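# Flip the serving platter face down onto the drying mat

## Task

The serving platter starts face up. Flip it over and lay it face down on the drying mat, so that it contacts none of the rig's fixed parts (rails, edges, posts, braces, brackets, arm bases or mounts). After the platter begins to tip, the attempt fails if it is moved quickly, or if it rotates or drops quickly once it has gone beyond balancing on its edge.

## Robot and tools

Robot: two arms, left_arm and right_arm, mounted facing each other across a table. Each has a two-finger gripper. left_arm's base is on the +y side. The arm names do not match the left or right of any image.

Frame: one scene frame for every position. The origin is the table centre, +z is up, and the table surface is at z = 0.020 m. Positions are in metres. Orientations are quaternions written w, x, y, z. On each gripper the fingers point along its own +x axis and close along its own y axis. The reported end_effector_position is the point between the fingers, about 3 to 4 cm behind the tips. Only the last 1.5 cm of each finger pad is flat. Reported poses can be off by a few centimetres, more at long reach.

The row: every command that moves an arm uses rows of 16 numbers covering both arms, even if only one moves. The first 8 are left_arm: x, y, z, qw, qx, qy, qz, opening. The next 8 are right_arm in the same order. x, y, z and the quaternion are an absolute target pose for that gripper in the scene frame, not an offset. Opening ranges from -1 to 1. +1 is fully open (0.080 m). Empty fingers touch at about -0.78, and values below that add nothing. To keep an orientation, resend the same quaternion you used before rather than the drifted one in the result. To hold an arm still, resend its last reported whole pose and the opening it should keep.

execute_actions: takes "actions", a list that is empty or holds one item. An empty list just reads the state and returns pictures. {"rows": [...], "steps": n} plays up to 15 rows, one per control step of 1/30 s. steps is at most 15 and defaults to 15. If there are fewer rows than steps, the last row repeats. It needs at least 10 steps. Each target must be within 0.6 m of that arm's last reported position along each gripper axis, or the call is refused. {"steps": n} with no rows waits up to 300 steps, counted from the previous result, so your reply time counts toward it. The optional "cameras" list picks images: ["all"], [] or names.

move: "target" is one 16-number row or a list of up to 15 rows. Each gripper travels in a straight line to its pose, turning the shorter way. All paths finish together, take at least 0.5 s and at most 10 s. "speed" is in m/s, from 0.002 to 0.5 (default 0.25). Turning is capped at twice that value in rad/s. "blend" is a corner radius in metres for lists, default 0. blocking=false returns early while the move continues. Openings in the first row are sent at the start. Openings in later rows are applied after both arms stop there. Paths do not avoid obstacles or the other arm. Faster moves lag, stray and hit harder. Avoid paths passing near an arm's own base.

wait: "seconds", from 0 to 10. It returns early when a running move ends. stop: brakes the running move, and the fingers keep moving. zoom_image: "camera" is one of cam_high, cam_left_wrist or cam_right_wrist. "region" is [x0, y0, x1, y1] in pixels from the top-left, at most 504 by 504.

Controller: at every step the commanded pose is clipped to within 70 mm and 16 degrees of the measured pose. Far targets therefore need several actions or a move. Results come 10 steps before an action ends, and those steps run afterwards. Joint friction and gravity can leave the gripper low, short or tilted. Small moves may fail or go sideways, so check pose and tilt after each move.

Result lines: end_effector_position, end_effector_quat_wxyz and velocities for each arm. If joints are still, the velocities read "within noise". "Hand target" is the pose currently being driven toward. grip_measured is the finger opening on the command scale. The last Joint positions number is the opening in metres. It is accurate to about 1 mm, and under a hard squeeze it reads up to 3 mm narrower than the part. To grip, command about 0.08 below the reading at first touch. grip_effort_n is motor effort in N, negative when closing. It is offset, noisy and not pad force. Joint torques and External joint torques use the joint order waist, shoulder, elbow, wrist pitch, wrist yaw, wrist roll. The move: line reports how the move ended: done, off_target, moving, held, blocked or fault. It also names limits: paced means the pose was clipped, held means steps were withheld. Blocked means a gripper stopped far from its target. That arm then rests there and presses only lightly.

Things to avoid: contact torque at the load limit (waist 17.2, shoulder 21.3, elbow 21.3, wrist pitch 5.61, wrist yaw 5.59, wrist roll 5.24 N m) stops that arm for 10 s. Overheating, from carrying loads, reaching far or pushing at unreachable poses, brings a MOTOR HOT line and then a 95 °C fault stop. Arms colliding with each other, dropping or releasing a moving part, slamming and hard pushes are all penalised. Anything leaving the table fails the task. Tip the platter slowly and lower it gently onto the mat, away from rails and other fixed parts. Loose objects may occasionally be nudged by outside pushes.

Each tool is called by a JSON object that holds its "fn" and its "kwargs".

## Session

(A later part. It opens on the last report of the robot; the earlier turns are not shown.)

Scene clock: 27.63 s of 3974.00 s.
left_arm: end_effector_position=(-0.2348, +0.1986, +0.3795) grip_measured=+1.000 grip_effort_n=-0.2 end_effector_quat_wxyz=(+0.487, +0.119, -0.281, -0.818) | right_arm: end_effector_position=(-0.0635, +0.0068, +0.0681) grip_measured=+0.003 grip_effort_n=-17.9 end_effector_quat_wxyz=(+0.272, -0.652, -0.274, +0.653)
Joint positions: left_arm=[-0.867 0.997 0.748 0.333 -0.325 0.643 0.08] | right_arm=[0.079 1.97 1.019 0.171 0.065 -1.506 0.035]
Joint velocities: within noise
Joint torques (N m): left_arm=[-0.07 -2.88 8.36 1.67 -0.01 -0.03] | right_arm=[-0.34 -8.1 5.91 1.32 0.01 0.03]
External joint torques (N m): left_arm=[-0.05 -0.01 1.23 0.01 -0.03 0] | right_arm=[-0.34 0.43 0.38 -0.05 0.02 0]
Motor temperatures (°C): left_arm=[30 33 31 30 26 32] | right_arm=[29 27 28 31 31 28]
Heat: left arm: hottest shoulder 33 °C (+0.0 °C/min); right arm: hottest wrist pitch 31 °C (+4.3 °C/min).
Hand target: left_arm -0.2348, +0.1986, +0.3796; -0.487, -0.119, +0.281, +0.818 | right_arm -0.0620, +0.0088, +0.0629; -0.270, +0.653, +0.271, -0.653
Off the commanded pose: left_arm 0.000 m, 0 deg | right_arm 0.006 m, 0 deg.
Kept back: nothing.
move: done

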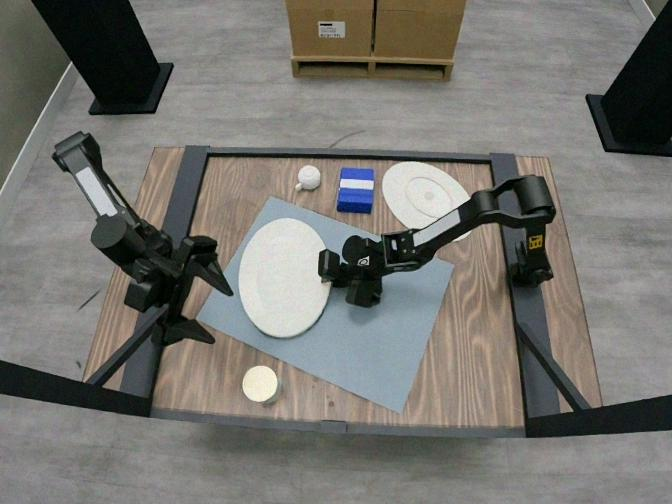

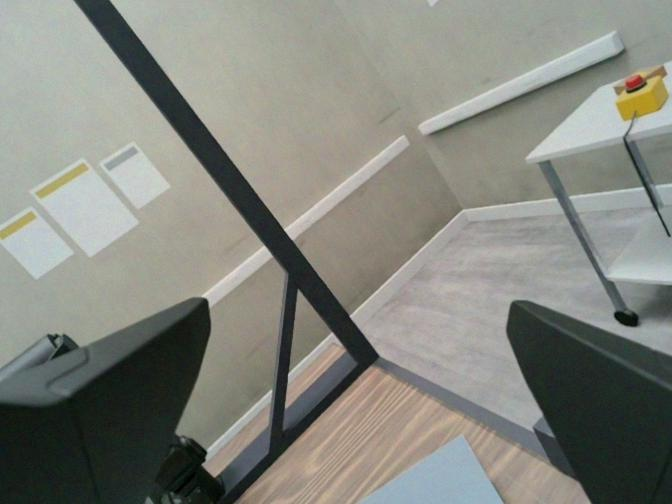

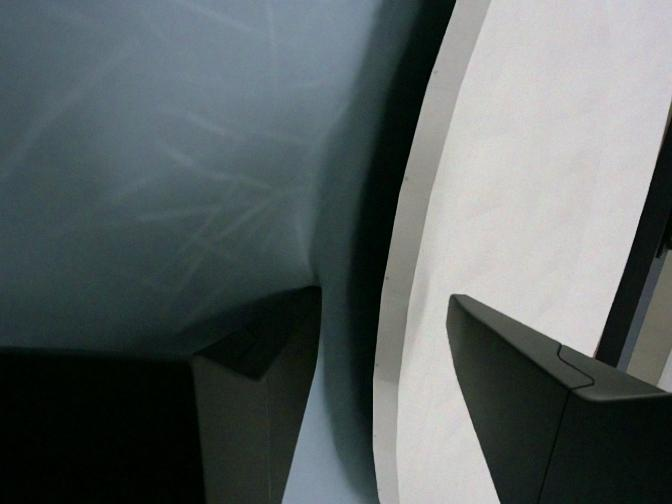

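{"fn": "move", "kwargs": {"target": [-0.2348,0.1986,0.3795,0.487,0.119,-0.281,-0.818,1,-0.061,0.020,0.064,0.2706,-0.6533,-0.2706,0.6533,0.0], "speed": 0.05}}

{"fn": "zoom_image", "kwargs": {"camera": "cam_right_wrist", "region": [250, 200, 550, 504]}}

Scene clock: 30.30 s of 3974.00 s.
left_arm: end_effector_position=(-0.2348, +0.1986, +0.3795) grip_measured=+1.000 grip_effort_n=-0.2 end_effector_quat_wxyz=(+0.487, +0.119, -0.281, -0.818) | right_arm: end_effector_position=(-0.0621, +0.0180, +0.0690) grip_measured=+0.003 grip_effort_n=-17.9 end_effector_quat_wxyz=(+0.275, -0.652, -0.273, +0.652)
Joint positions: left_arm=[-0.867 0.997 0.748 0.333 -0.325 0.643 0.08] | right_arm=[0.074 2.001 1.07 0.153 0.065 -1.506 0.035]
Joint velocities: within noise
Joint torques (N m): left_arm=[-0.07 -2.88 8.37 1.68 -0.01 -0.03] | right_arm=[-0.45 -8.63 5.98 1.02 -0.13 -0.12]
External joint torques (N m): left_arm=[-0.07 -0.02 1.28 0.02 -0.03 0] | right_arm=[-0.38 0.42 0.2 -0.44 -0.13 -0.16]
Motor temperatures (°C): left_arm=[30 33 31 31 26 32] | right_arm=[29 28 29 31 31 28]
Heat: left arm: hottest shoulder 33 °C (+0.0 °C/min); right arm: hottest wrist pitch 31 °C (+4.0 °C/min).
Hand target: left_arm -0.2348, +0.1986, +0.3796; -0.487, -0.119, +0.281, +0.818 | right_arm -0.0609, +0.0198, +0.0640; -0.271, +0.653, +0.270, -0.653
Off the commanded pose: left_arm 0.000 m, 0 deg | right_arm 0.006 m, 1 deg.
Kept back: nothing.
move: done

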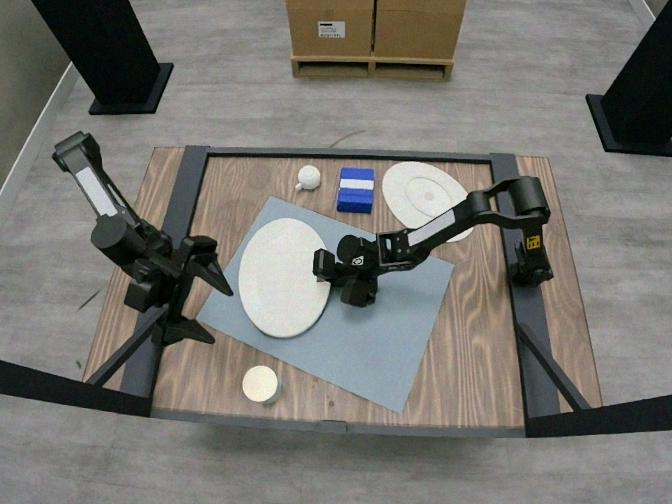

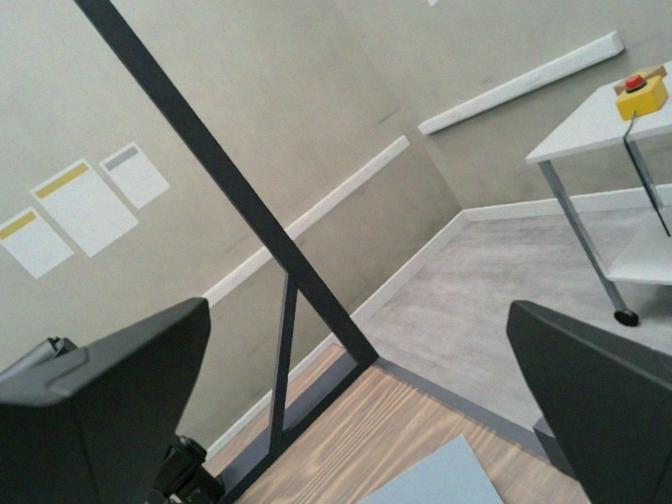

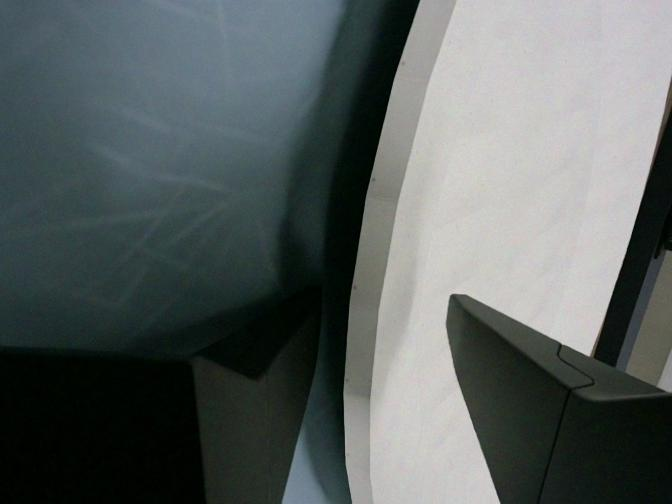

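Scaled by 1.658 from the camera's 672x504 image, which has a finer 960x720 frame.

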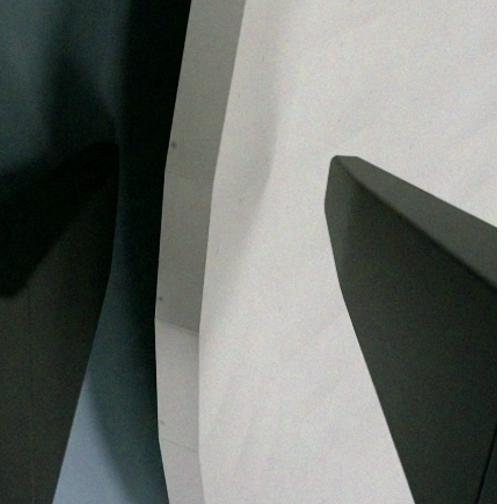

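{"fn": "move", "kwargs": {"target": [-0.2348,0.1986,0.3795,0.487,0.119,-0.281,-0.818,1,-0.061,0.022,0.064,0.2706,-0.6533,-0.2706,0.6533,-0.3], "speed": 0.05}}

{"fn": "move", "kwargs": {"target": [-0.2348,0.1986,0.3795,0.487,0.119,-0.281,-0.818,1,-0.061,0.022,0.064,0.2706,-0.6533,-0.2706,0.6533,-0.5], "speed": 0.05}}

{"fn": "zoom_image", "kwargs": {"camera": "cam_right_wrist", "region": [250, 200, 550, 504]}}

Scene clock: 31.57 s of 3974.00 s.
left_arm: end_effector_position=(-0.2348, +0.1986, +0.3795) grip_measured=+1.000 grip_effort_n=-0.2 end_effector_quat_wxyz=(+0.487, +0.119, -0.281, -0.818) | right_arm: end_effector_position=(-0.0619, +0.0196, +0.0678) grip_measured=-0.296 grip_effort_n=-18.8 end_effector_quat_wxyz=(+0.274, -0.653, -0.272, +0.652)
Joint positions: left_arm=[-0.867 0.997 0.748 0.333 -0.325 0.643 0.08] | right_arm=[0.073 2.009 1.079 0.149 0.065 -1.507 0.022]
Joint velocities: within noise
Joint torques (N m): left_arm=[-0.08 -2.87 8.37 1.68 -0.01 -0.03] | right_arm=[-0.44 -8.86 5.95 1.06 -0.13 -0.17]
External joint torques (N m): left_arm=[-0.06 0.05 1.27 0.02 -0.03 0] | right_arm=[-0.54 0.11 0.26 -0.36 -0.11 -0.2]
Motor temperatures (°C): left_arm=[30 33 32 31 26 32] | right_arm=[29 28 29 31 31 28]
Heat: left arm: hottest shoulder 33 °C (+0.0 °C/min); right arm: hottest wrist pitch 31 °C (+3.8 °C/min).
Hand target: left_arm -0.2348, +0.1986, +0.3796; -0.487, -0.119, +0.281, +0.818 | right_arm -0.0609, +0.0219, +0.0640; -0.271, +0.653, +0.271, -0.653
Off the commanded pose: left_arm 0.000 m, 0 deg | right_arm 0.005 m, 0 deg.
Kept back: nothing.
move: done

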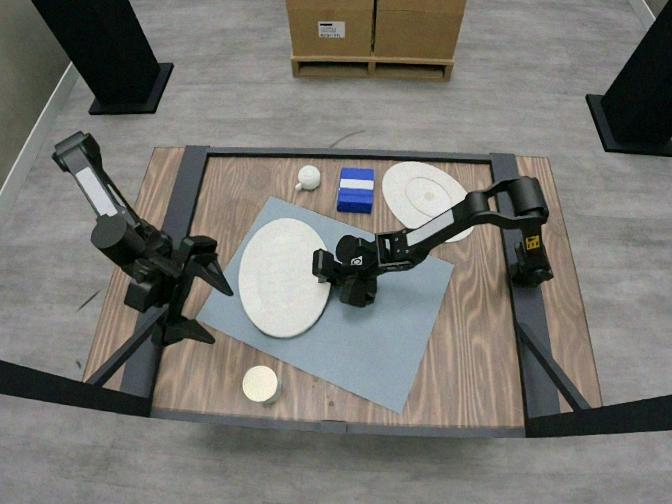

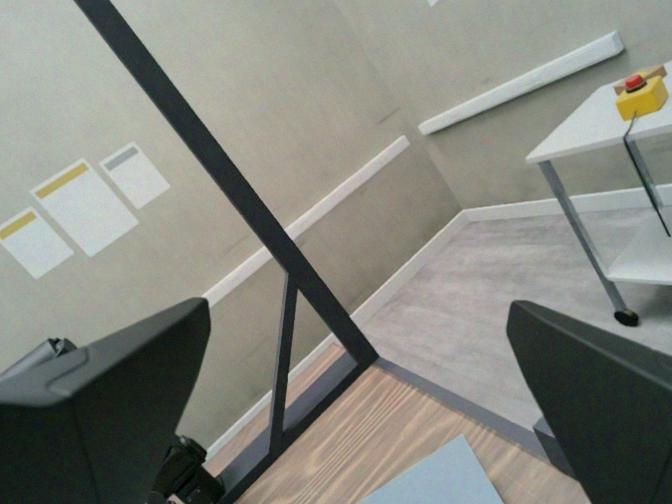

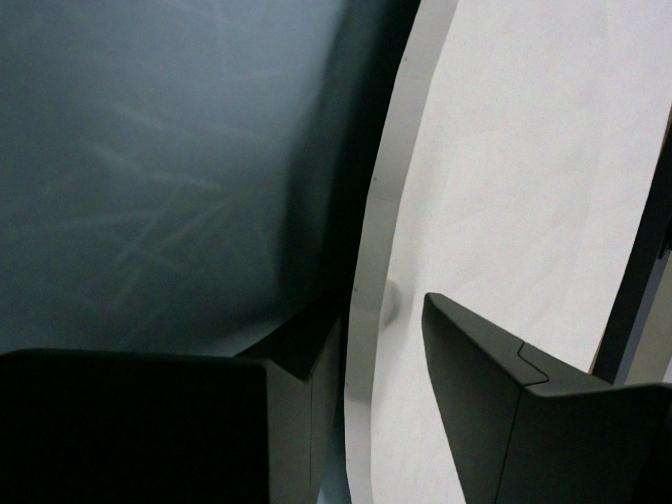

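Scene clock: 32.27 s of 3974.00 s.
left_arm: end_effector_position=(-0.2348, +0.1986, +0.3795) grip_measured=+1.000 grip_effort_n=-0.2 end_effector_quat_wxyz=(+0.487, +0.119, -0.281, -0.818) | right_arm: end_effector_position=(-0.0619, +0.0191, +0.0673) grip_measured=-0.459 grip_effort_n=-83.5 end_effector_quat_wxyz=(+0.272, -0.653, -0.271, +0.652)
Joint positions: left_arm=[-0.867 0.997 0.748 0.333 -0.325 0.643 0.08] | right_arm=[0.073 2.009 1.079 0.145 0.065 -1.507 0.014]
Joint velocities: within noise
Joint torques (N m): left_arm=[-0.07 -2.86 8.35 1.68 -0.02 -0.03] | right_arm=[-0.57 -8.97 5.92 1.24 -0.11 -0.09]
External joint torques (N m): left_arm=[-0.08 0.02 1.23 0.02 -0.03 0] | right_arm=[-0.55 0.13 0.14 -0.2 -0.1 -0.13]
Motor temperatures (°C): left_arm=[30 33 32 31 26 32] | right_arm=[29 29 29 31 31 28]
Heat: left arm: hottest shoulder 33 °C (+0.0 °C/min); right arm: hottest wrist pitch 31 °C (+3.7 °C/min).
Hand target: left_arm -0.2348, +0.1986, +0.3796; -0.487, -0.119, +0.281, +0.818 | right_arm -0.0609, +0.0219, +0.0640; -0.271, +0.653, +0.271, -0.653
Off the commanded pose: left_arm 0.000 m, 0 deg | right_arm 0.005 m, 0 deg.
Kept back: nothing.
move: done

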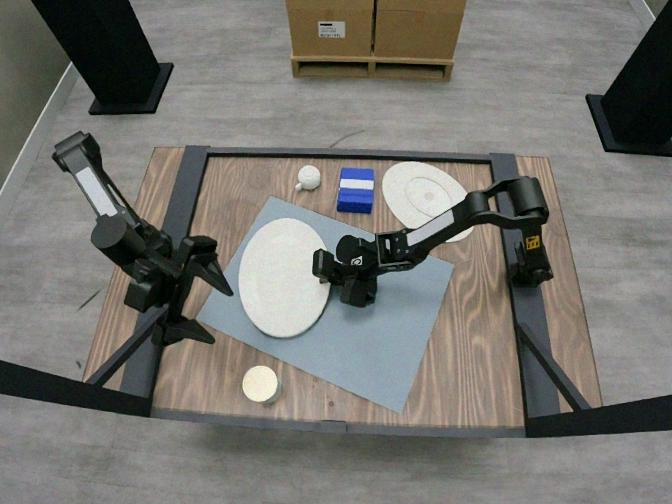

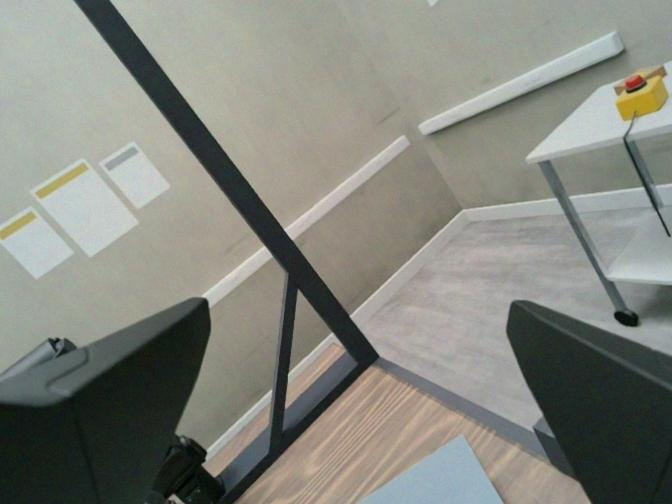

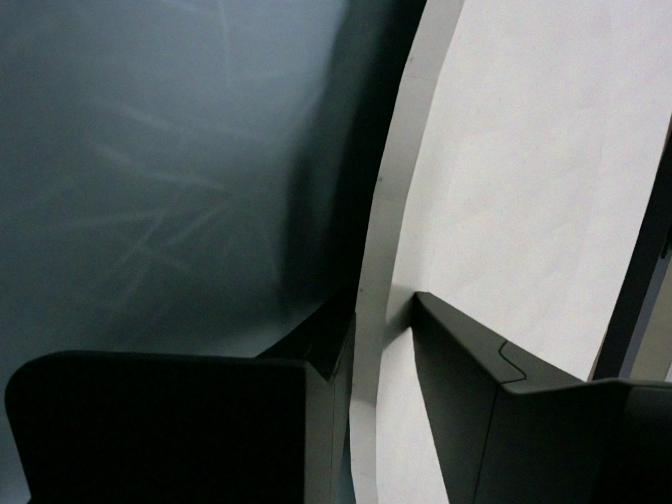

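Scaled by 1.658 from the camera's 672x504 image, which has a finer 960x720 frame.

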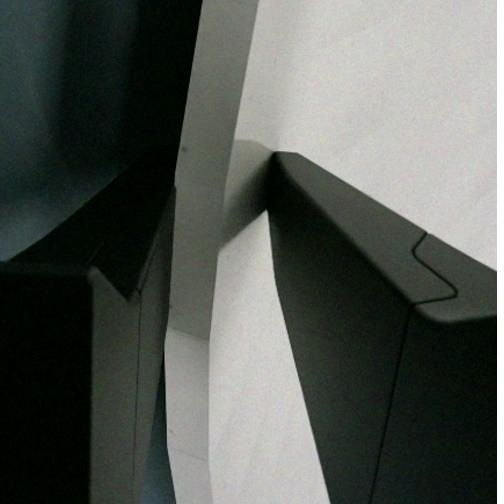

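{"fn": "move", "kwargs": {"target": [-0.2348,0.1986,0.3795,0.487,0.119,-0.281,-0.818,1,-0.061,0.022,0.066,0.2706,-0.6533,-0.2706,0.6533,-0.58], "speed": 0.05, "cameras": []}}

{"fn": "move", "kwargs": {"target": [-0.2348,0.1986,0.3795,0.487,0.119,-0.281,-0.818,1,-0.061,0.028,0.118,0.2706,-0.6533,-0.2706,0.6533,-0.58], "speed": 0.05}}

{"fn": "zoom_image", "kwargs": {"camera": "cam_right_wrist", "region": [250, 200, 550, 504]}}

Scene clock: 33.57 s of 3974.00 s.
left_arm: end_effector_position=(-0.2348, +0.1986, +0.3795) grip_measured=+1.000 grip_effort_n=-0.2 end_effector_quat_wxyz=(+0.487, +0.119, -0.281, -0.818) | right_arm: end_effector_position=(-0.0618, +0.0189, +0.0671) grip_measured=-0.459 grip_effort_n=-83.5 end_effector_quat_wxyz=(+0.272, -0.653, -0.270, +0.653)
Joint positions: left_arm=[-0.867 0.997 0.748 0.333 -0.325 0.643 0.08] | right_arm=[0.073 2.009 1.079 0.144 0.065 -1.507 0.014]
Joint velocities: within noise
Joint torques (N m): left_arm=[-0.07 -2.86 8.37 1.68 -0.01 -0.03] | right_arm=[-0.41 -9.5 6.1 0.88 -0.18 -0.09]
External joint torques (N m): left_arm=[-0.09 -0.02 1.32 0.04 -0.02 0] | right_arm=[-0.39 -0.48 0.39 -0.55 -0.17 -0.13]
Motor temperatures (°C): left_arm=[30 33 32 31 25 32] | right_arm=[29 29 29 31 31 28]
Heat: left arm: hottest shoulder 33 °C (+0.0 °C/min); right arm: hottest wrist pitch 31 °C (+3.6 °C/min).
Hand target: left_arm -0.2348, +0.1986, +0.3796; -0.487, -0.119, +0.281, +0.818 | right_arm -0.0609, +0.0219, +0.0660; -0.271, +0.653, +0.271, -0.653
Off the commanded pose: left_arm 0.000 m, 0 deg | right_arm 0.003 m, 0 deg.
Kept back: nothing.
move: done
No camera images: "cameras" was empty.

Scene clock: 34.90 s of 3974.00 s.
left_arm: end_effector_position=(-0.2348, +0.1986, +0.3795) grip_measured=+1.000 grip_effort_n=-0.2 end_effector_quat_wxyz=(+0.487, +0.119, -0.281, -0.818) | right_arm: end_effector_position=(-0.0614, +0.0263, +0.1076) grip_measured=-0.566 grip_effort_n=-68.6 end_effector_quat_wxyz=(+0.266, -0.657, -0.264, +0.654)
Joint positions: left_arm=[-0.867 0.997 0.748 0.333 -0.325 0.643 0.08] | right_arm=[0.071 1.947 1.195 -0.052 0.064 -1.508 0.01]
Joint velocities: within noise
Joint torques (N m): left_arm=[-0.06 -2.87 8.37 1.68 -0.01 -0.03] | right_arm=[-0.13 -13.2 6.25 0.53 -0.16 -0.14]
External joint torques (N m): left_arm=[-0.05 0.05 1.23 0.01 -0.02 0] | right_arm=[-0.12 -4.08 0.03 -0.87 -0.15 -0.18]
Motor temperatures (°C): left_arm=[30 33 32 31 25 32] | right_arm=[29 30 29 31 31 28]
Heat: left arm: hottest shoulder 33 °C (+0.0 °C/min); right arm: hottest wrist pitch 31 °C (+3.4 °C/min).
Hand target: left_arm -0.2348, +0.1986, +0.3796; -0.487, -0.119, +0.281, +0.818 | right_arm -0.0610, +0.0280, +0.1180; -0.271, +0.653, +0.271, -0.653
Off the commanded pose: left_arm 0.000 m, 0 deg | right_arm 0.011 m, 1 deg.
Kept back: nothing.
move: off_target (right_arm)

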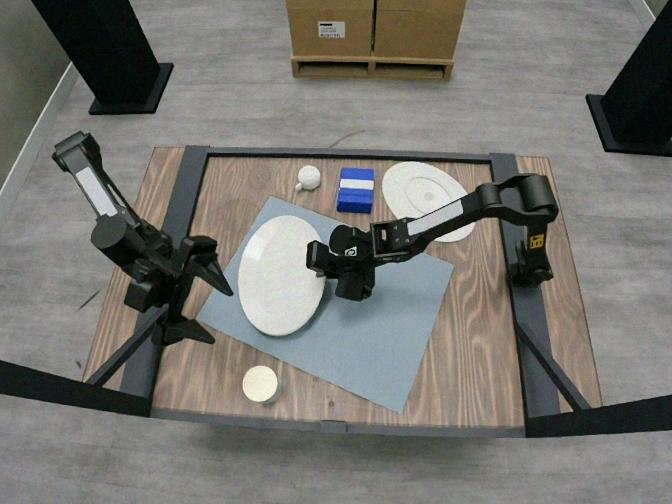

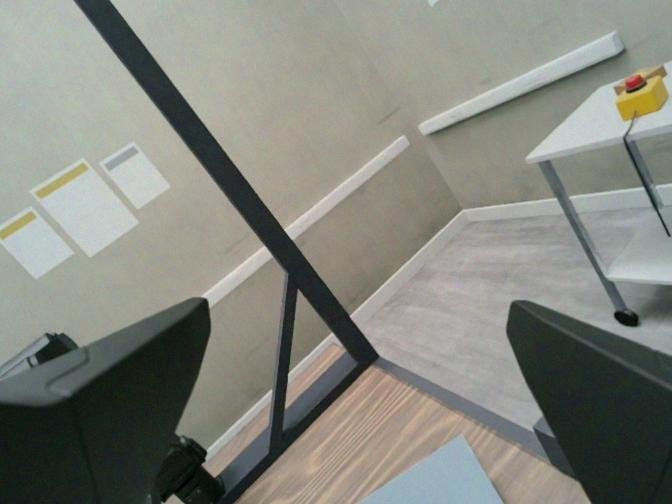

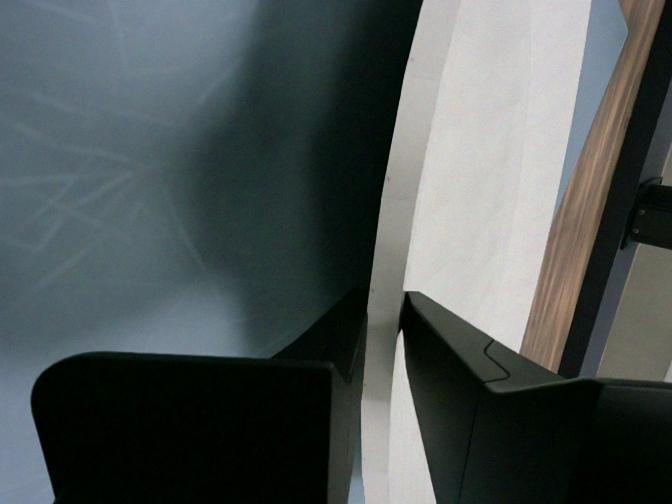

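Scaled by 1.658 from the camera's 672x504 image, which has a finer 960x720 frame.

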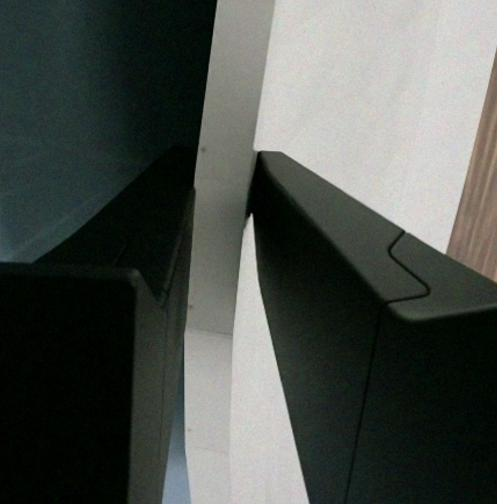

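{"fn": "move", "kwargs": {"target": [-0.2348,0.1986,0.3795,0.487,0.119,-0.281,-0.818,1,-0.061,0.05,0.178,0.2706,-0.6533,-0.2706,0.6533,-0.62], "speed": 0.05, "cameras": []}}

{"fn": "move", "kwargs": {"target": [-0.2348,0.1986,0.3795,0.487,0.119,-0.281,-0.818,1,-0.061,0.07,0.212,0.2706,-0.6533,-0.2706,0.6533,-0.68], "speed": 0.05}}

{"fn": "zoom_image", "kwargs": {"camera": "cam_right_wrist", "region": [250, 200, 550, 504]}}

Scene clock: 37.03 s of 3974.00 s.
left_arm: end_effector_position=(-0.2348, +0.1986, +0.3795) grip_measured=+1.000 grip_effort_n=-0.2 end_effector_quat_wxyz=(+0.487, +0.119, -0.281, -0.818) | right_arm: end_effector_position=(-0.0600, +0.0414, +0.1556) grip_measured=-0.613 grip_effort_n=-34.2 end_effector_quat_wxyz=(+0.253, -0.663, -0.252, +0.658)
Joint positions: left_arm=[-0.867 0.997 0.748 0.333 -0.325 0.643 0.08] | right_arm=[0.064 1.942 1.419 -0.319 0.061 -1.513 0.007]
Joint velocities: within noise
Joint torques (N m): left_arm=[-0.07 -2.88 8.37 1.68 -0.01 -0.03] | right_arm=[-0.35 -13.59 9.07 1.44 -0.08 -0.02]
External joint torques (N m): left_arm=[-0.05 0.02 1.26 0.02 -0.03 0] | right_arm=[-0.41 -4.1 2.4 0.08 -0.07 -0.05]
Motor temperatures (°C): left_arm=[30 33 32 31 25 32] | right_arm=[29 31 30 31 31 28]
Heat: left arm: hottest shoulder 33 °C (+0.0 °C/min); right arm: hottest shoulder 31 °C (+8.1 °C/min).
Hand target: left_arm -0.2348, +0.1986, +0.3796; -0.487, -0.119, +0.281, +0.818 | right_arm -0.0608, +0.0492, +0.1780; -0.271, +0.653, +0.270, -0.653
Off the commanded pose: left_arm 0.000 m, 0 deg | right_arm 0.024 m, 3 deg.
Kept back: nothing.
move: off_target (right_arm)
No camera images: "cameras" was empty.

Scene clock: 38.10 s of 3974.00 s.
left_arm: end_effector_position=(-0.2348, +0.1986, +0.3795) grip_measured=+1.000 grip_effort_n=0.2 end_effector_quat_wxyz=(+0.487, +0.119, -0.281, -0.818) | right_arm: end_effector_position=(-0.0611, +0.0526, +0.1775) grip_measured=-0.643 grip_effort_n=-83.5 end_effector_quat_wxyz=(+0.237, -0.669, -0.237, +0.663)
Joint positions: left_arm=[-0.867 0.997 0.748 0.333 -0.325 0.643 0.08] | right_arm=[0.063 1.99 1.603 -0.502 0.057 -1.513 0.006]
Joint velocities: within noise
Joint torques (N m): left_arm=[-0.07 -2.88 8.37 1.68 -0.01 -0.03] | right_arm=[-0.3 -14.11 11.66 2.97 -0.08 -0.14]
External joint torques (N m): left_arm=[-0.04 0.09 1.2 0 -0.03 0] | right_arm=[-0.3 -4.14 4.89 1.66 -0.07 -0.17]
Motor temperatures (°C): left_arm=[30 33 33 31 25 32] | right_arm=[29 32 30 32 31 28]
Heat: left arm: hottest shoulder 33 °C (+0.0 °C/min); right arm: hottest shoulder 32 °C (+9.4 °C/min).
Hand target: left_arm -0.2348, +0.1986, +0.3796; -0.487, -0.119, +0.281, +0.818 | right_arm -0.0608, +0.0673, +0.2125; -0.271, +0.653, +0.271, -0.653
Off the commanded pose: left_arm 0.000 m, 0 deg | right_arm 0.039 m, 6 deg.
Kept back: nothing.
move: off_target (right_arm)

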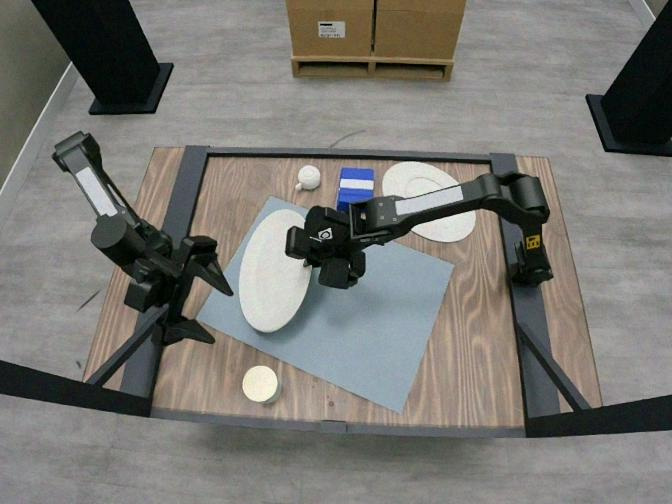

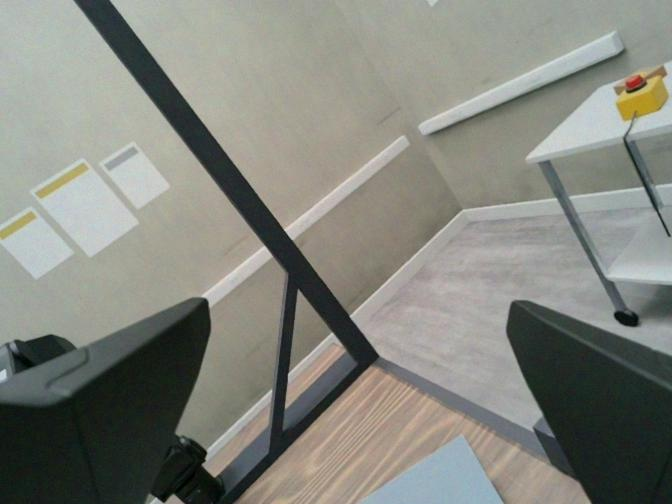

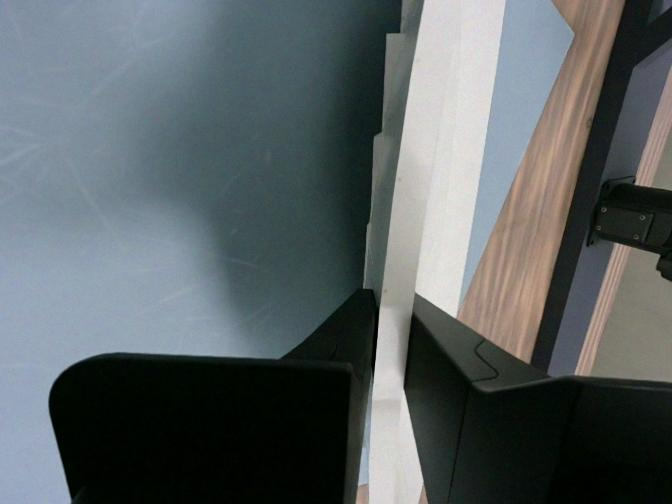

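Scaled by 1.658 from the camera's 672x504 image, which has a finer 960x720 frame.

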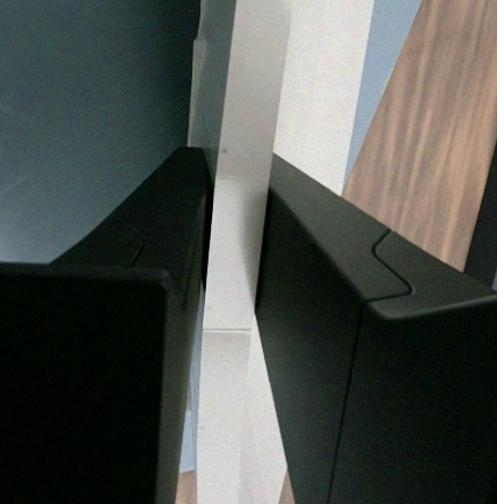

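{"fn": "move", "kwargs": {"target": [-0.2348,0.1986,0.3795,0.487,0.119,-0.281,-0.818,1,-0.061,0.068,0.21,0.1994,-0.6784,-0.1994,0.6784,-0.76], "speed": 0.05, "cameras": []}}

{"fn": "move", "kwargs": {"target": [-0.2348,0.1986,0.3795,0.487,0.119,-0.281,-0.818,1,-0.061,0.085,0.28,0.1228,-0.6963,-0.1228,0.6963,-0.76], "speed": 0.06}}

Scene clock: 41.30 s of 3974.00 s.
left_arm: end_effector_position=(-0.2348, +0.1986, +0.3795) grip_measured=+1.000 grip_effort_n=-0.2 end_effector_quat_wxyz=(+0.487, +0.119, -0.281, -0.818) | right_arm: end_effector_position=(-0.0607, +0.0645, +0.1945) grip_measured=-0.643 grip_effort_n=-83.5 end_effector_quat_wxyz=(+0.187, -0.684, -0.189, +0.679) end_effector_velocity=(+0.000, -0.004, -0.002) end_effector_angular_velocity=(-0.027, +0.001, +0.008)
Joint positions: left_arm=[-0.867 0.997 0.748 0.333 -0.325 0.643 0.08] | right_arm=[0.057 2.143 1.971 -0.862 0.044 -1.513 0.006]
Joint velocities: left_arm=[within noise] | right_arm=[-0.002 0.007 0.017 -0.037 -0.007 -0.007 0]
Joint torques (N m): left_arm=[-0.08 -2.88 8.37 1.68 -0.01 -0.03] | right_arm=[-0.09 -14.48 8.88 0.5 -0.17 0.1]
External joint torques (N m): left_arm=[-0.08 0.07 1.2 0 -0.03 0] | right_arm=[-0.09 -3.63 2.24 -0.64 -0.15 0.07]
Motor temperatures (°C): left_arm=[30 33 33 31 25 32] | right_arm=[29 33 32 33 31 28]
Heat: left arm: hottest shoulder 33 °C (+0.0 °C/min); right arm: hottest shoulder 33 °C (+10.2 °C/min).
Hand target: left_arm -0.2348, +0.1986, +0.3796; -0.487, -0.119, +0.281, +0.818 | right_arm -0.0609, +0.0676, +0.2100; -0.200, +0.678, +0.199, -0.678
Off the commanded pose: left_arm 0.000 m, 0 deg | right_arm 0.016 m, 2 deg.
Kept back: nothing.
move: off_target (right_arm)
No camera images: "cameras" was empty.

Scene clock: 43.73 s of 3974.00 s.
left_arm: end_effector_position=(-0.2348, +0.1986, +0.3795) grip_measured=+1.000 grip_effort_n=-0.2 end_effector_quat_wxyz=(+0.487, +0.119, -0.281, -0.818) | right_arm: end_effector_position=(-0.0607, +0.0728, +0.2146) grip_measured=-0.643 grip_effort_n=-83.5 end_effector_quat_wxyz=(+0.165, -0.686, -0.167, +0.688)
Joint positions: left_arm=[-0.867 0.997 0.748 0.333 -0.325 0.643 0.08] | right_arm=[0.051 2.278 2.301 -1.121 0.027 -1.513 0.006]
Joint velocities: within noise
Joint torques (N m): left_arm=[-0.03 -2.87 8.36 1.65 0.01 -0.03] | right_arm=[-0.12 -15.05 6.15 1.81 -0.03 0.03]
External joint torques (N m): left_arm=[-0.04 0.13 1.12 -0.06 0 0] | right_arm=[-0.05 -3.69 -0.17 0.77 -0.01 0.01]
Motor temperatures (°C): left_arm=[30 33 33 31 25 32] | right_arm=[29 36 33 33 31 28]
Heat: left arm: hottest shoulder 33 °C (+0.0 °C/min); right arm: hottest shoulder 36 °C (+13.7 °C/min). Heating fast: the right arm's shoulder motor: a push or a pull is the cause, and it goes on while you think. Ease it with your next call, before anything else.
Hand target: left_arm -0.2348, +0.1986, +0.3795; -0.487, -0.119, +0.281, +0.818 | right_arm -0.0608, +0.0761, +0.2229; -0.176, +0.683, +0.177, -0.686
Off the commanded pose: left_arm 0.000 m, 0 deg | right_arm 0.066 m, 7 deg.
Kept back: nothing.
move: blocked (right_arm; both arms now hold where they are)

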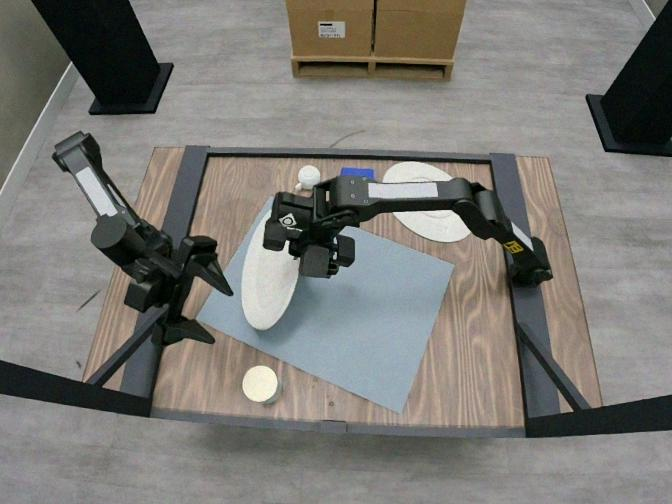

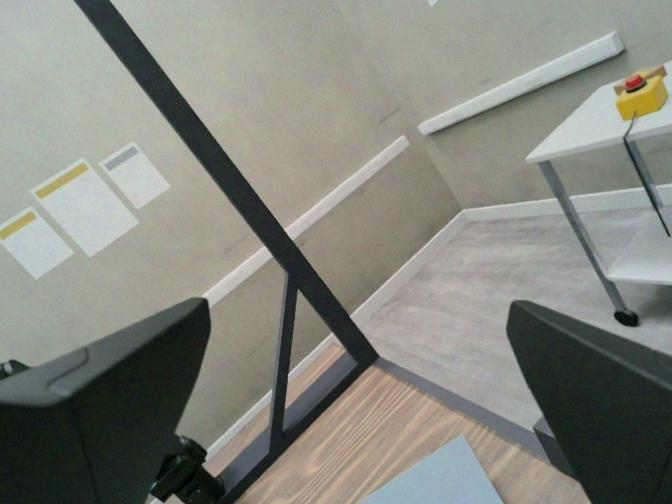

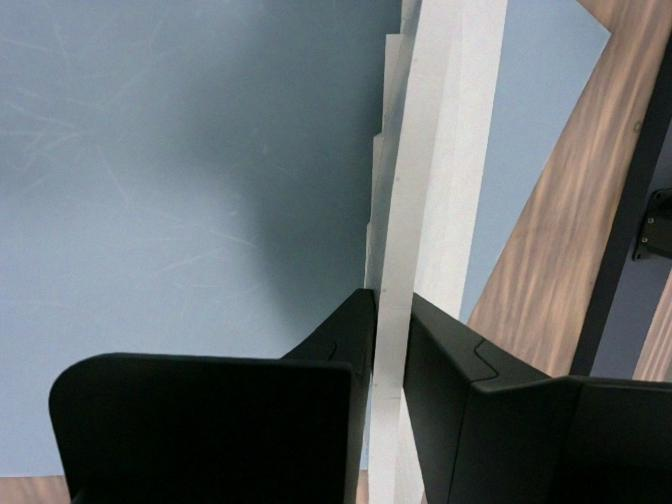

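{"fn": "move", "kwargs": {"target": [-0.2348,0.1986,0.3795,0.487,0.119,-0.281,-0.818,1,-0.061,0.02,0.245,0.165,-0.687,-0.166,0.688,-0.76], "speed": 0.06, "cameras": []}}

{"fn": "move", "kwargs": {"target": [-0.2348,0.1986,0.3795,0.487,0.119,-0.281,-0.818,1,-0.061,-0.06,0.30,0.1228,-0.6963,-0.1228,0.6963,-0.76], "speed": 0.06}}

Scene clock: 45.77 s of 3974.00 s.
left_arm: end_effector_position=(-0.2348, +0.1986, +0.3795) grip_measured=+1.000 grip_effort_n=-0.2 end_effector_quat_wxyz=(+0.487, +0.119, -0.281, -0.818) | right_arm: end_effector_position=(-0.0604, +0.0242, +0.2181) grip_measured=-0.643 grip_effort_n=-83.5 end_effector_quat_wxyz=(+0.144, -0.692, -0.147, +0.693)
Joint positions: left_arm=[-0.867 0.997 0.748 0.333 -0.325 0.643 0.08] | right_arm=[0.057 2.087 2.029 -1.1 0.027 -1.508 0.006]
Joint velocities: within noise
Joint torques (N m): left_arm=[-0.07 -2.87 8.37 1.68 -0.01 -0.03] | right_arm=[0.37 -19.24 5.72 0.72 0.21 0.16]
External joint torques (N m): left_arm=[-0.06 0.05 1.23 0 -0.03 0] | right_arm=[0.38 -8.97 -0.65 -0.23 0.24 0.14]
Motor temperatures (°C): left_arm=[30 33 33 32 25 32] | right_arm=[29 38 33 33 31 28]
Heat: left arm: hottest shoulder 33 °C (+0.0 °C/min); right arm: hottest shoulder 38 °C (+15.7 °C/min). Heating fast: the right arm's shoulder motor: a push or a pull is the cause, and it goes on while you think. Ease it with your next call, before anything else.
Hand target: left_arm -0.2348, +0.1986, +0.3796; -0.487, -0.119, +0.281, +0.818 | right_arm -0.0610, +0.0198, +0.2444; -0.165, +0.687, +0.166, -0.688
Off the commanded pose: left_arm 0.000 m, 0 deg | right_arm 0.027 m, 3 deg.
Kept back: nothing.
move: off_target (right_arm)
No camera images: "cameras" was empty.

Scene clock: 47.80 s of 3974.00 s.
left_arm: end_effector_position=(-0.2348, +0.1986, +0.3795) grip_measured=+1.000 grip_effort_n=-0.2 end_effector_quat_wxyz=(+0.487, +0.119, -0.281, -0.818) | right_arm: end_effector_position=(-0.0600, -0.0622, +0.2602) grip_measured=-0.643 grip_effort_n=-83.5 end_effector_quat_wxyz=(+0.078, -0.705, -0.080, +0.700)
Joint positions: left_arm=[-0.867 0.997 0.748 0.333 -0.325 0.643 0.08] | right_arm=[0.072 1.932 2.029 -1.445 0.027 -1.488 0.006]
Joint velocities: within noise
Joint torques (N m): left_arm=[-0.06 -2.89 8.35 1.68 -0.02 -0.03] | right_arm=[0.08 -18.02 10.16 1.21 0.1 0.13]
External joint torques (N m): left_arm=[-0.05 -0.06 1.3 0.03 -0.04 0] | right_arm=[0.05 -9.47 4.37 0.54 0.14 0.12]
Motor temperatures (°C): left_arm=[30 33 34 32 25 32] | right_arm=[29 40 33 33 31 27]
Heat: left arm: hottest elbow 34 °C (+12.6 °C/min); right arm: hottest shoulder 40 °C (+17.6 °C/min). Heating fast: the right arm's shoulder motor: a push or a pull is the cause, and it goes on while you think. Ease it with your next call, before anything else.
Hand target: left_arm -0.2348, +0.1986, +0.3796; -0.487, -0.119, +0.281, +0.818 | right_arm -0.0607, -0.0623, +0.2993; -0.123, +0.696, +0.123, -0.697
Off the commanded pose: left_arm 0.000 m, 0 deg | right_arm 0.040 m, 7 deg.
Kept back: nothing.
move: off_target (right_arm)

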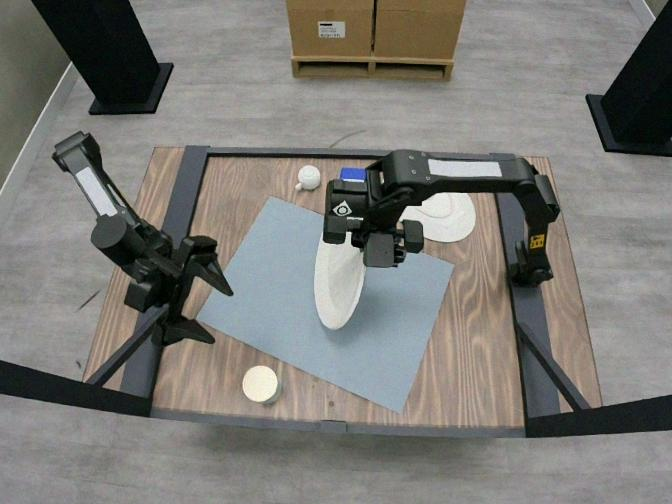

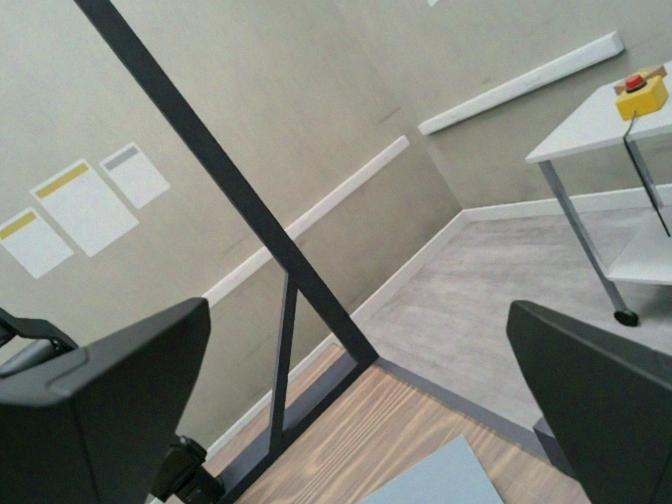

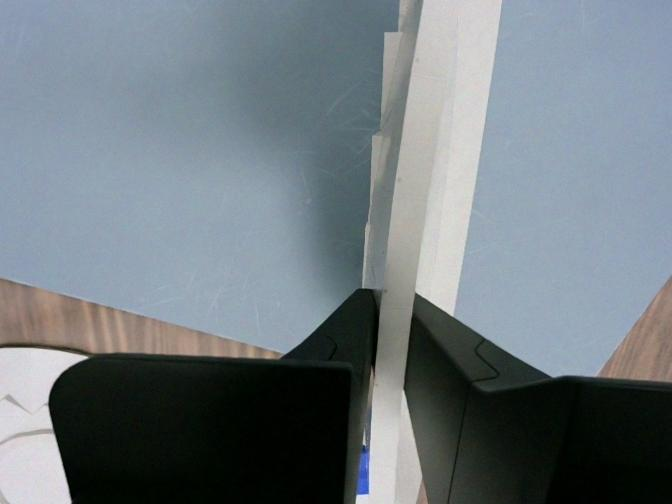

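{"fn": "move", "kwargs": {"target": [-0.2348,0.1986,0.3795,0.487,0.119,-0.281,-0.818,1,-0.061,-0.06,0.36,0.0739,-0.7032,-0.0739,0.7032,-0.76], "speed": 0.08, "cameras": []}}

{"fn": "move", "kwargs": {"target": [-0.2348,0.1986,0.3795,0.487,0.119,-0.281,-0.818,1,-0.061,-0.06,0.36,0.5495,-0.445,0.445,0.5495,-0.76], "speed": 0.12}}

Scene clock: 50.83 s of 3974.00 s.
left_arm: end_effector_position=(-0.2348, +0.1986, +0.3795) grip_measured=+1.000 grip_effort_n=-0.2 end_effector_quat_wxyz=(+0.487, +0.119, -0.281, -0.818) | right_arm: end_effector_position=(-0.0617, -0.0554, +0.2965) grip_measured=-0.643 grip_effort_n=-83.5 end_effector_quat_wxyz=(+0.094, -0.700, -0.095, +0.702)
Joint positions: left_arm=[-0.867 0.997 0.748 0.333 -0.325 0.643 0.08] | right_arm=[0.072 1.999 2.273 -1.578 0.02 -1.488 0.006]
Joint velocities: within noise
Joint torques (N m): left_arm=[-0.03 -2.86 8.37 1.65 0.01 -0.03] | right_arm=[0.05 -15.55 6.5 0.75 -0.05 0]
External joint torques (N m): left_arm=[-0.04 0.11 1.15 -0.04 0 0] | right_arm=[0.1 -6.83 1.01 0 -0.02 -0.01]
Motor temperatures (°C): left_arm=[30 33 34 32 25 32] | right_arm=[29 42 35 33 31 27]
Heat: left arm: hottest elbow 34 °C (+11.8 °C/min); right arm: hottest shoulder 42 °C (+18.9 °C/min). Heating fast: the right arm's shoulder motor: a push or a pull is the cause, and it goes on while you think. Ease it with your next call, before anything else.
Hand target: left_arm -0.2348, +0.1986, +0.3795; -0.487, -0.119, +0.281, +0.818 | right_arm -0.0612, -0.0593, +0.3174; -0.116, +0.695, +0.117, -0.700
Off the commanded pose: left_arm 0.000 m, 0 deg | right_arm 0.064 m, 3 deg.
Kept back: nothing.
move: blocked (right_arm; both arms now hold where they are)
No camera images: "cameras" was empty.

Scene clock: 58.27 s of 3974.00 s.
left_arm: end_effector_position=(-0.2348, +0.1986, +0.3795) grip_measured=+1.000 grip_effort_n=-0.2 end_effector_quat_wxyz=(+0.487, +0.119, -0.281, -0.818) | right_arm: end_effector_position=(-0.0641, -0.0557, +0.3000) grip_measured=-0.643 grip_effort_n=-83.5 end_effector_quat_wxyz=(+0.559, -0.425, +0.426, +0.570)
Joint positions: left_arm=[-0.867 0.997 0.748 0.333 -0.325 0.643 0.08] | right_arm=[0.075 1.994 2.28 -1.578 0.011 0.079 0.006]
Joint velocities: within noise
Joint torques (N m): left_arm=[-0.04 -2.86 8.36 1.65 0.01 -0.03] | right_arm=[-0.16 -14.83 6.25 1.28 0.13 0]
External joint torques (N m): left_arm=[-0.06 0.06 1.2 -0.02 0 0] | right_arm=[-0.12 -6.06 0.72 0.47 0.12 0]
Motor temperatures (°C): left_arm=[30 33 35 32 25 32] | right_arm=[29 48 37 33 31 27]
Heat: left arm: hottest elbow 35 °C (+11.3 °C/min); right arm: hottest shoulder 48 °C (+22.7 °C/min). Heating fast: the right arm's shoulder motor: a push or a pull is the cause, and it goes on while you think. Ease it with your next call, before anything else.
Hand target: left_arm -0.2348, +0.1986, +0.3795; -0.487, -0.119, +0.281, +0.818 | right_arm -0.0632, -0.0576, +0.3184; +0.572, -0.407, +0.409, +0.583
Off the commanded pose: left_arm 0.000 m, 0 deg | right_arm 0.060 m, 4 deg.
Kept back: nothing.
move: blocked (right_arm; both arms now hold where they are)

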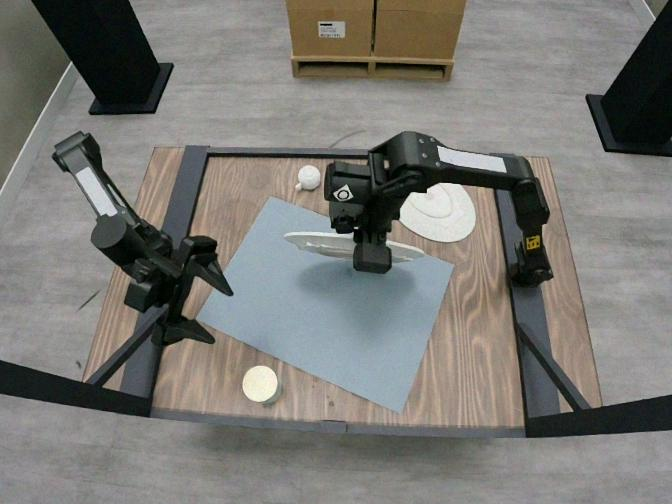

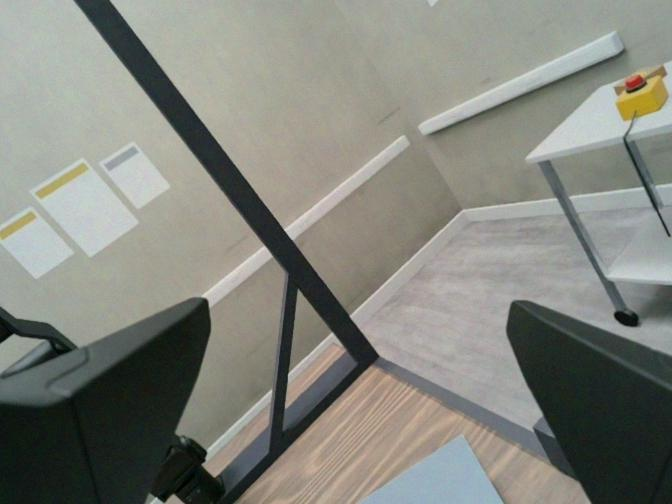

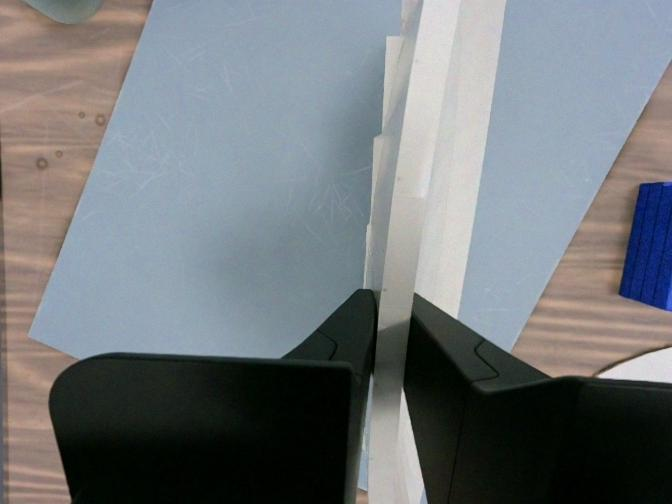

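{"fn": "move", "kwargs": {"target": [-0.2348,0.1986,0.3795,0.487,0.119,-0.281,-0.818,1,-0.062,-0.07,0.32,0.7011,0.0923,0.7011,0.0923,-0.76], "speed": 0.13}}

Scene clock: 64.93 s of 3974.00 s.
left_arm: end_effector_position=(-0.2348, +0.1986, +0.3795) grip_measured=+1.000 grip_effort_n=-0.2 end_effector_quat_wxyz=(+0.487, +0.119, -0.281, -0.818) | right_arm: end_effector_position=(-0.0628, -0.0613, +0.2931) grip_measured=-0.643 grip_effort_n=-83.5 end_effector_quat_wxyz=(+0.704, +0.085, +0.699, +0.091)
Joint positions: left_arm=[-0.867 0.997 0.748 0.333 -0.325 0.643 0.08] | right_arm=[0.079 1.982 2.237 -1.578 0.028 1.654 0.006]
Joint velocities: within noise
Joint torques (N m): left_arm=[-0.07 -2.87 8.36 1.67 -0.01 -0.03] | right_arm=[-0.32 -18.1 6.03 0.44 0 0.11]
External joint torques (N m): left_arm=[-0.07 0.13 1.17 -0.02 -0.02 0] | right_arm=[-0.27 -9.45 0.51 -0.27 -0.07 0.12]
Motor temperatures (°C): left_arm=[30 33 35 32 25 32] | right_arm=[29 50 36 32 31 27]
Heat: left arm: hottest elbow 35 °C (+9.0 °C/min); right arm: hottest shoulder 50 °C (+24.0 °C/min). Heating fast: the right arm's shoulder motor: a push or a pull is the cause, and it goes on while you think. Ease it with your next call, before anything else.
Hand target: left_arm -0.2348, +0.1986, +0.3796; -0.487, -0.119, +0.281, +0.818 | right_arm -0.0619, -0.0703, +0.3187; +0.697, +0.112, +0.700, +0.113
Off the commanded pose: left_arm 0.000 m, 0 deg | right_arm 0.028 m, 1 deg.
MOTOR HOT: joint 2 (shoulder) of the right arm reports 50 °C; the controller stops that arm at 95 °C. To cool a motor, set the load down, stop pushing, or move to a pose that needs little force.
joint sent to its limit (right arm) — joint 4 (wrist pitch), lower limit.
Kept back: nothing.
move: off_target (right_arm)

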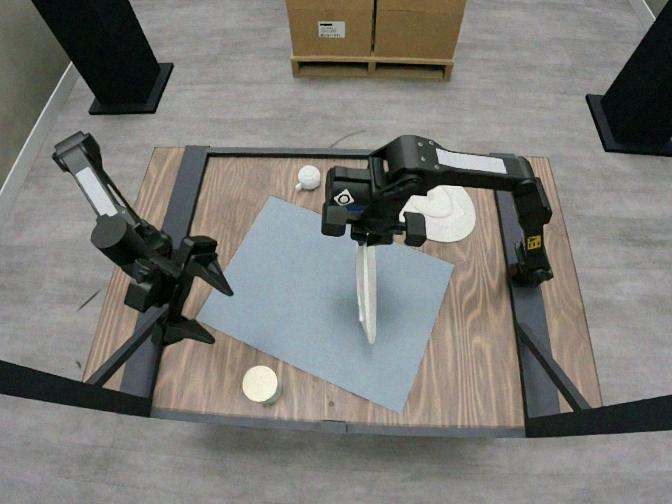

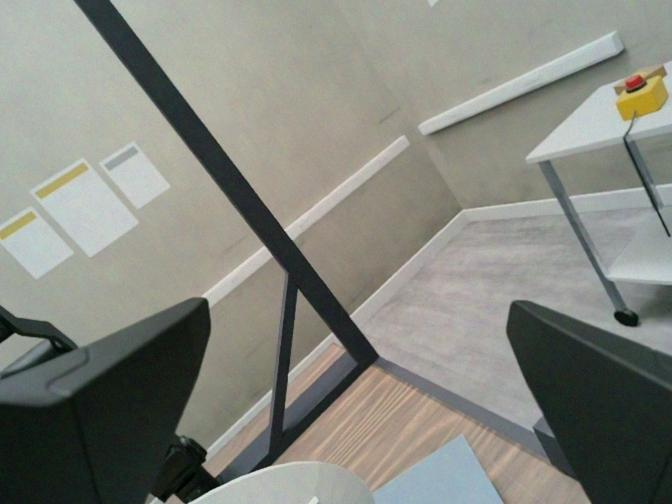

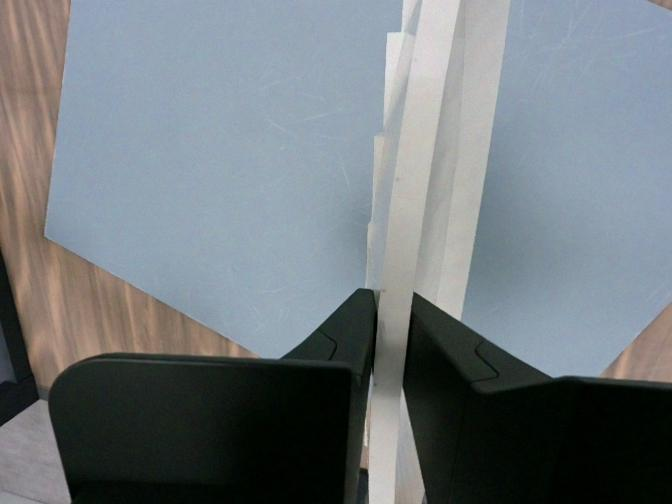

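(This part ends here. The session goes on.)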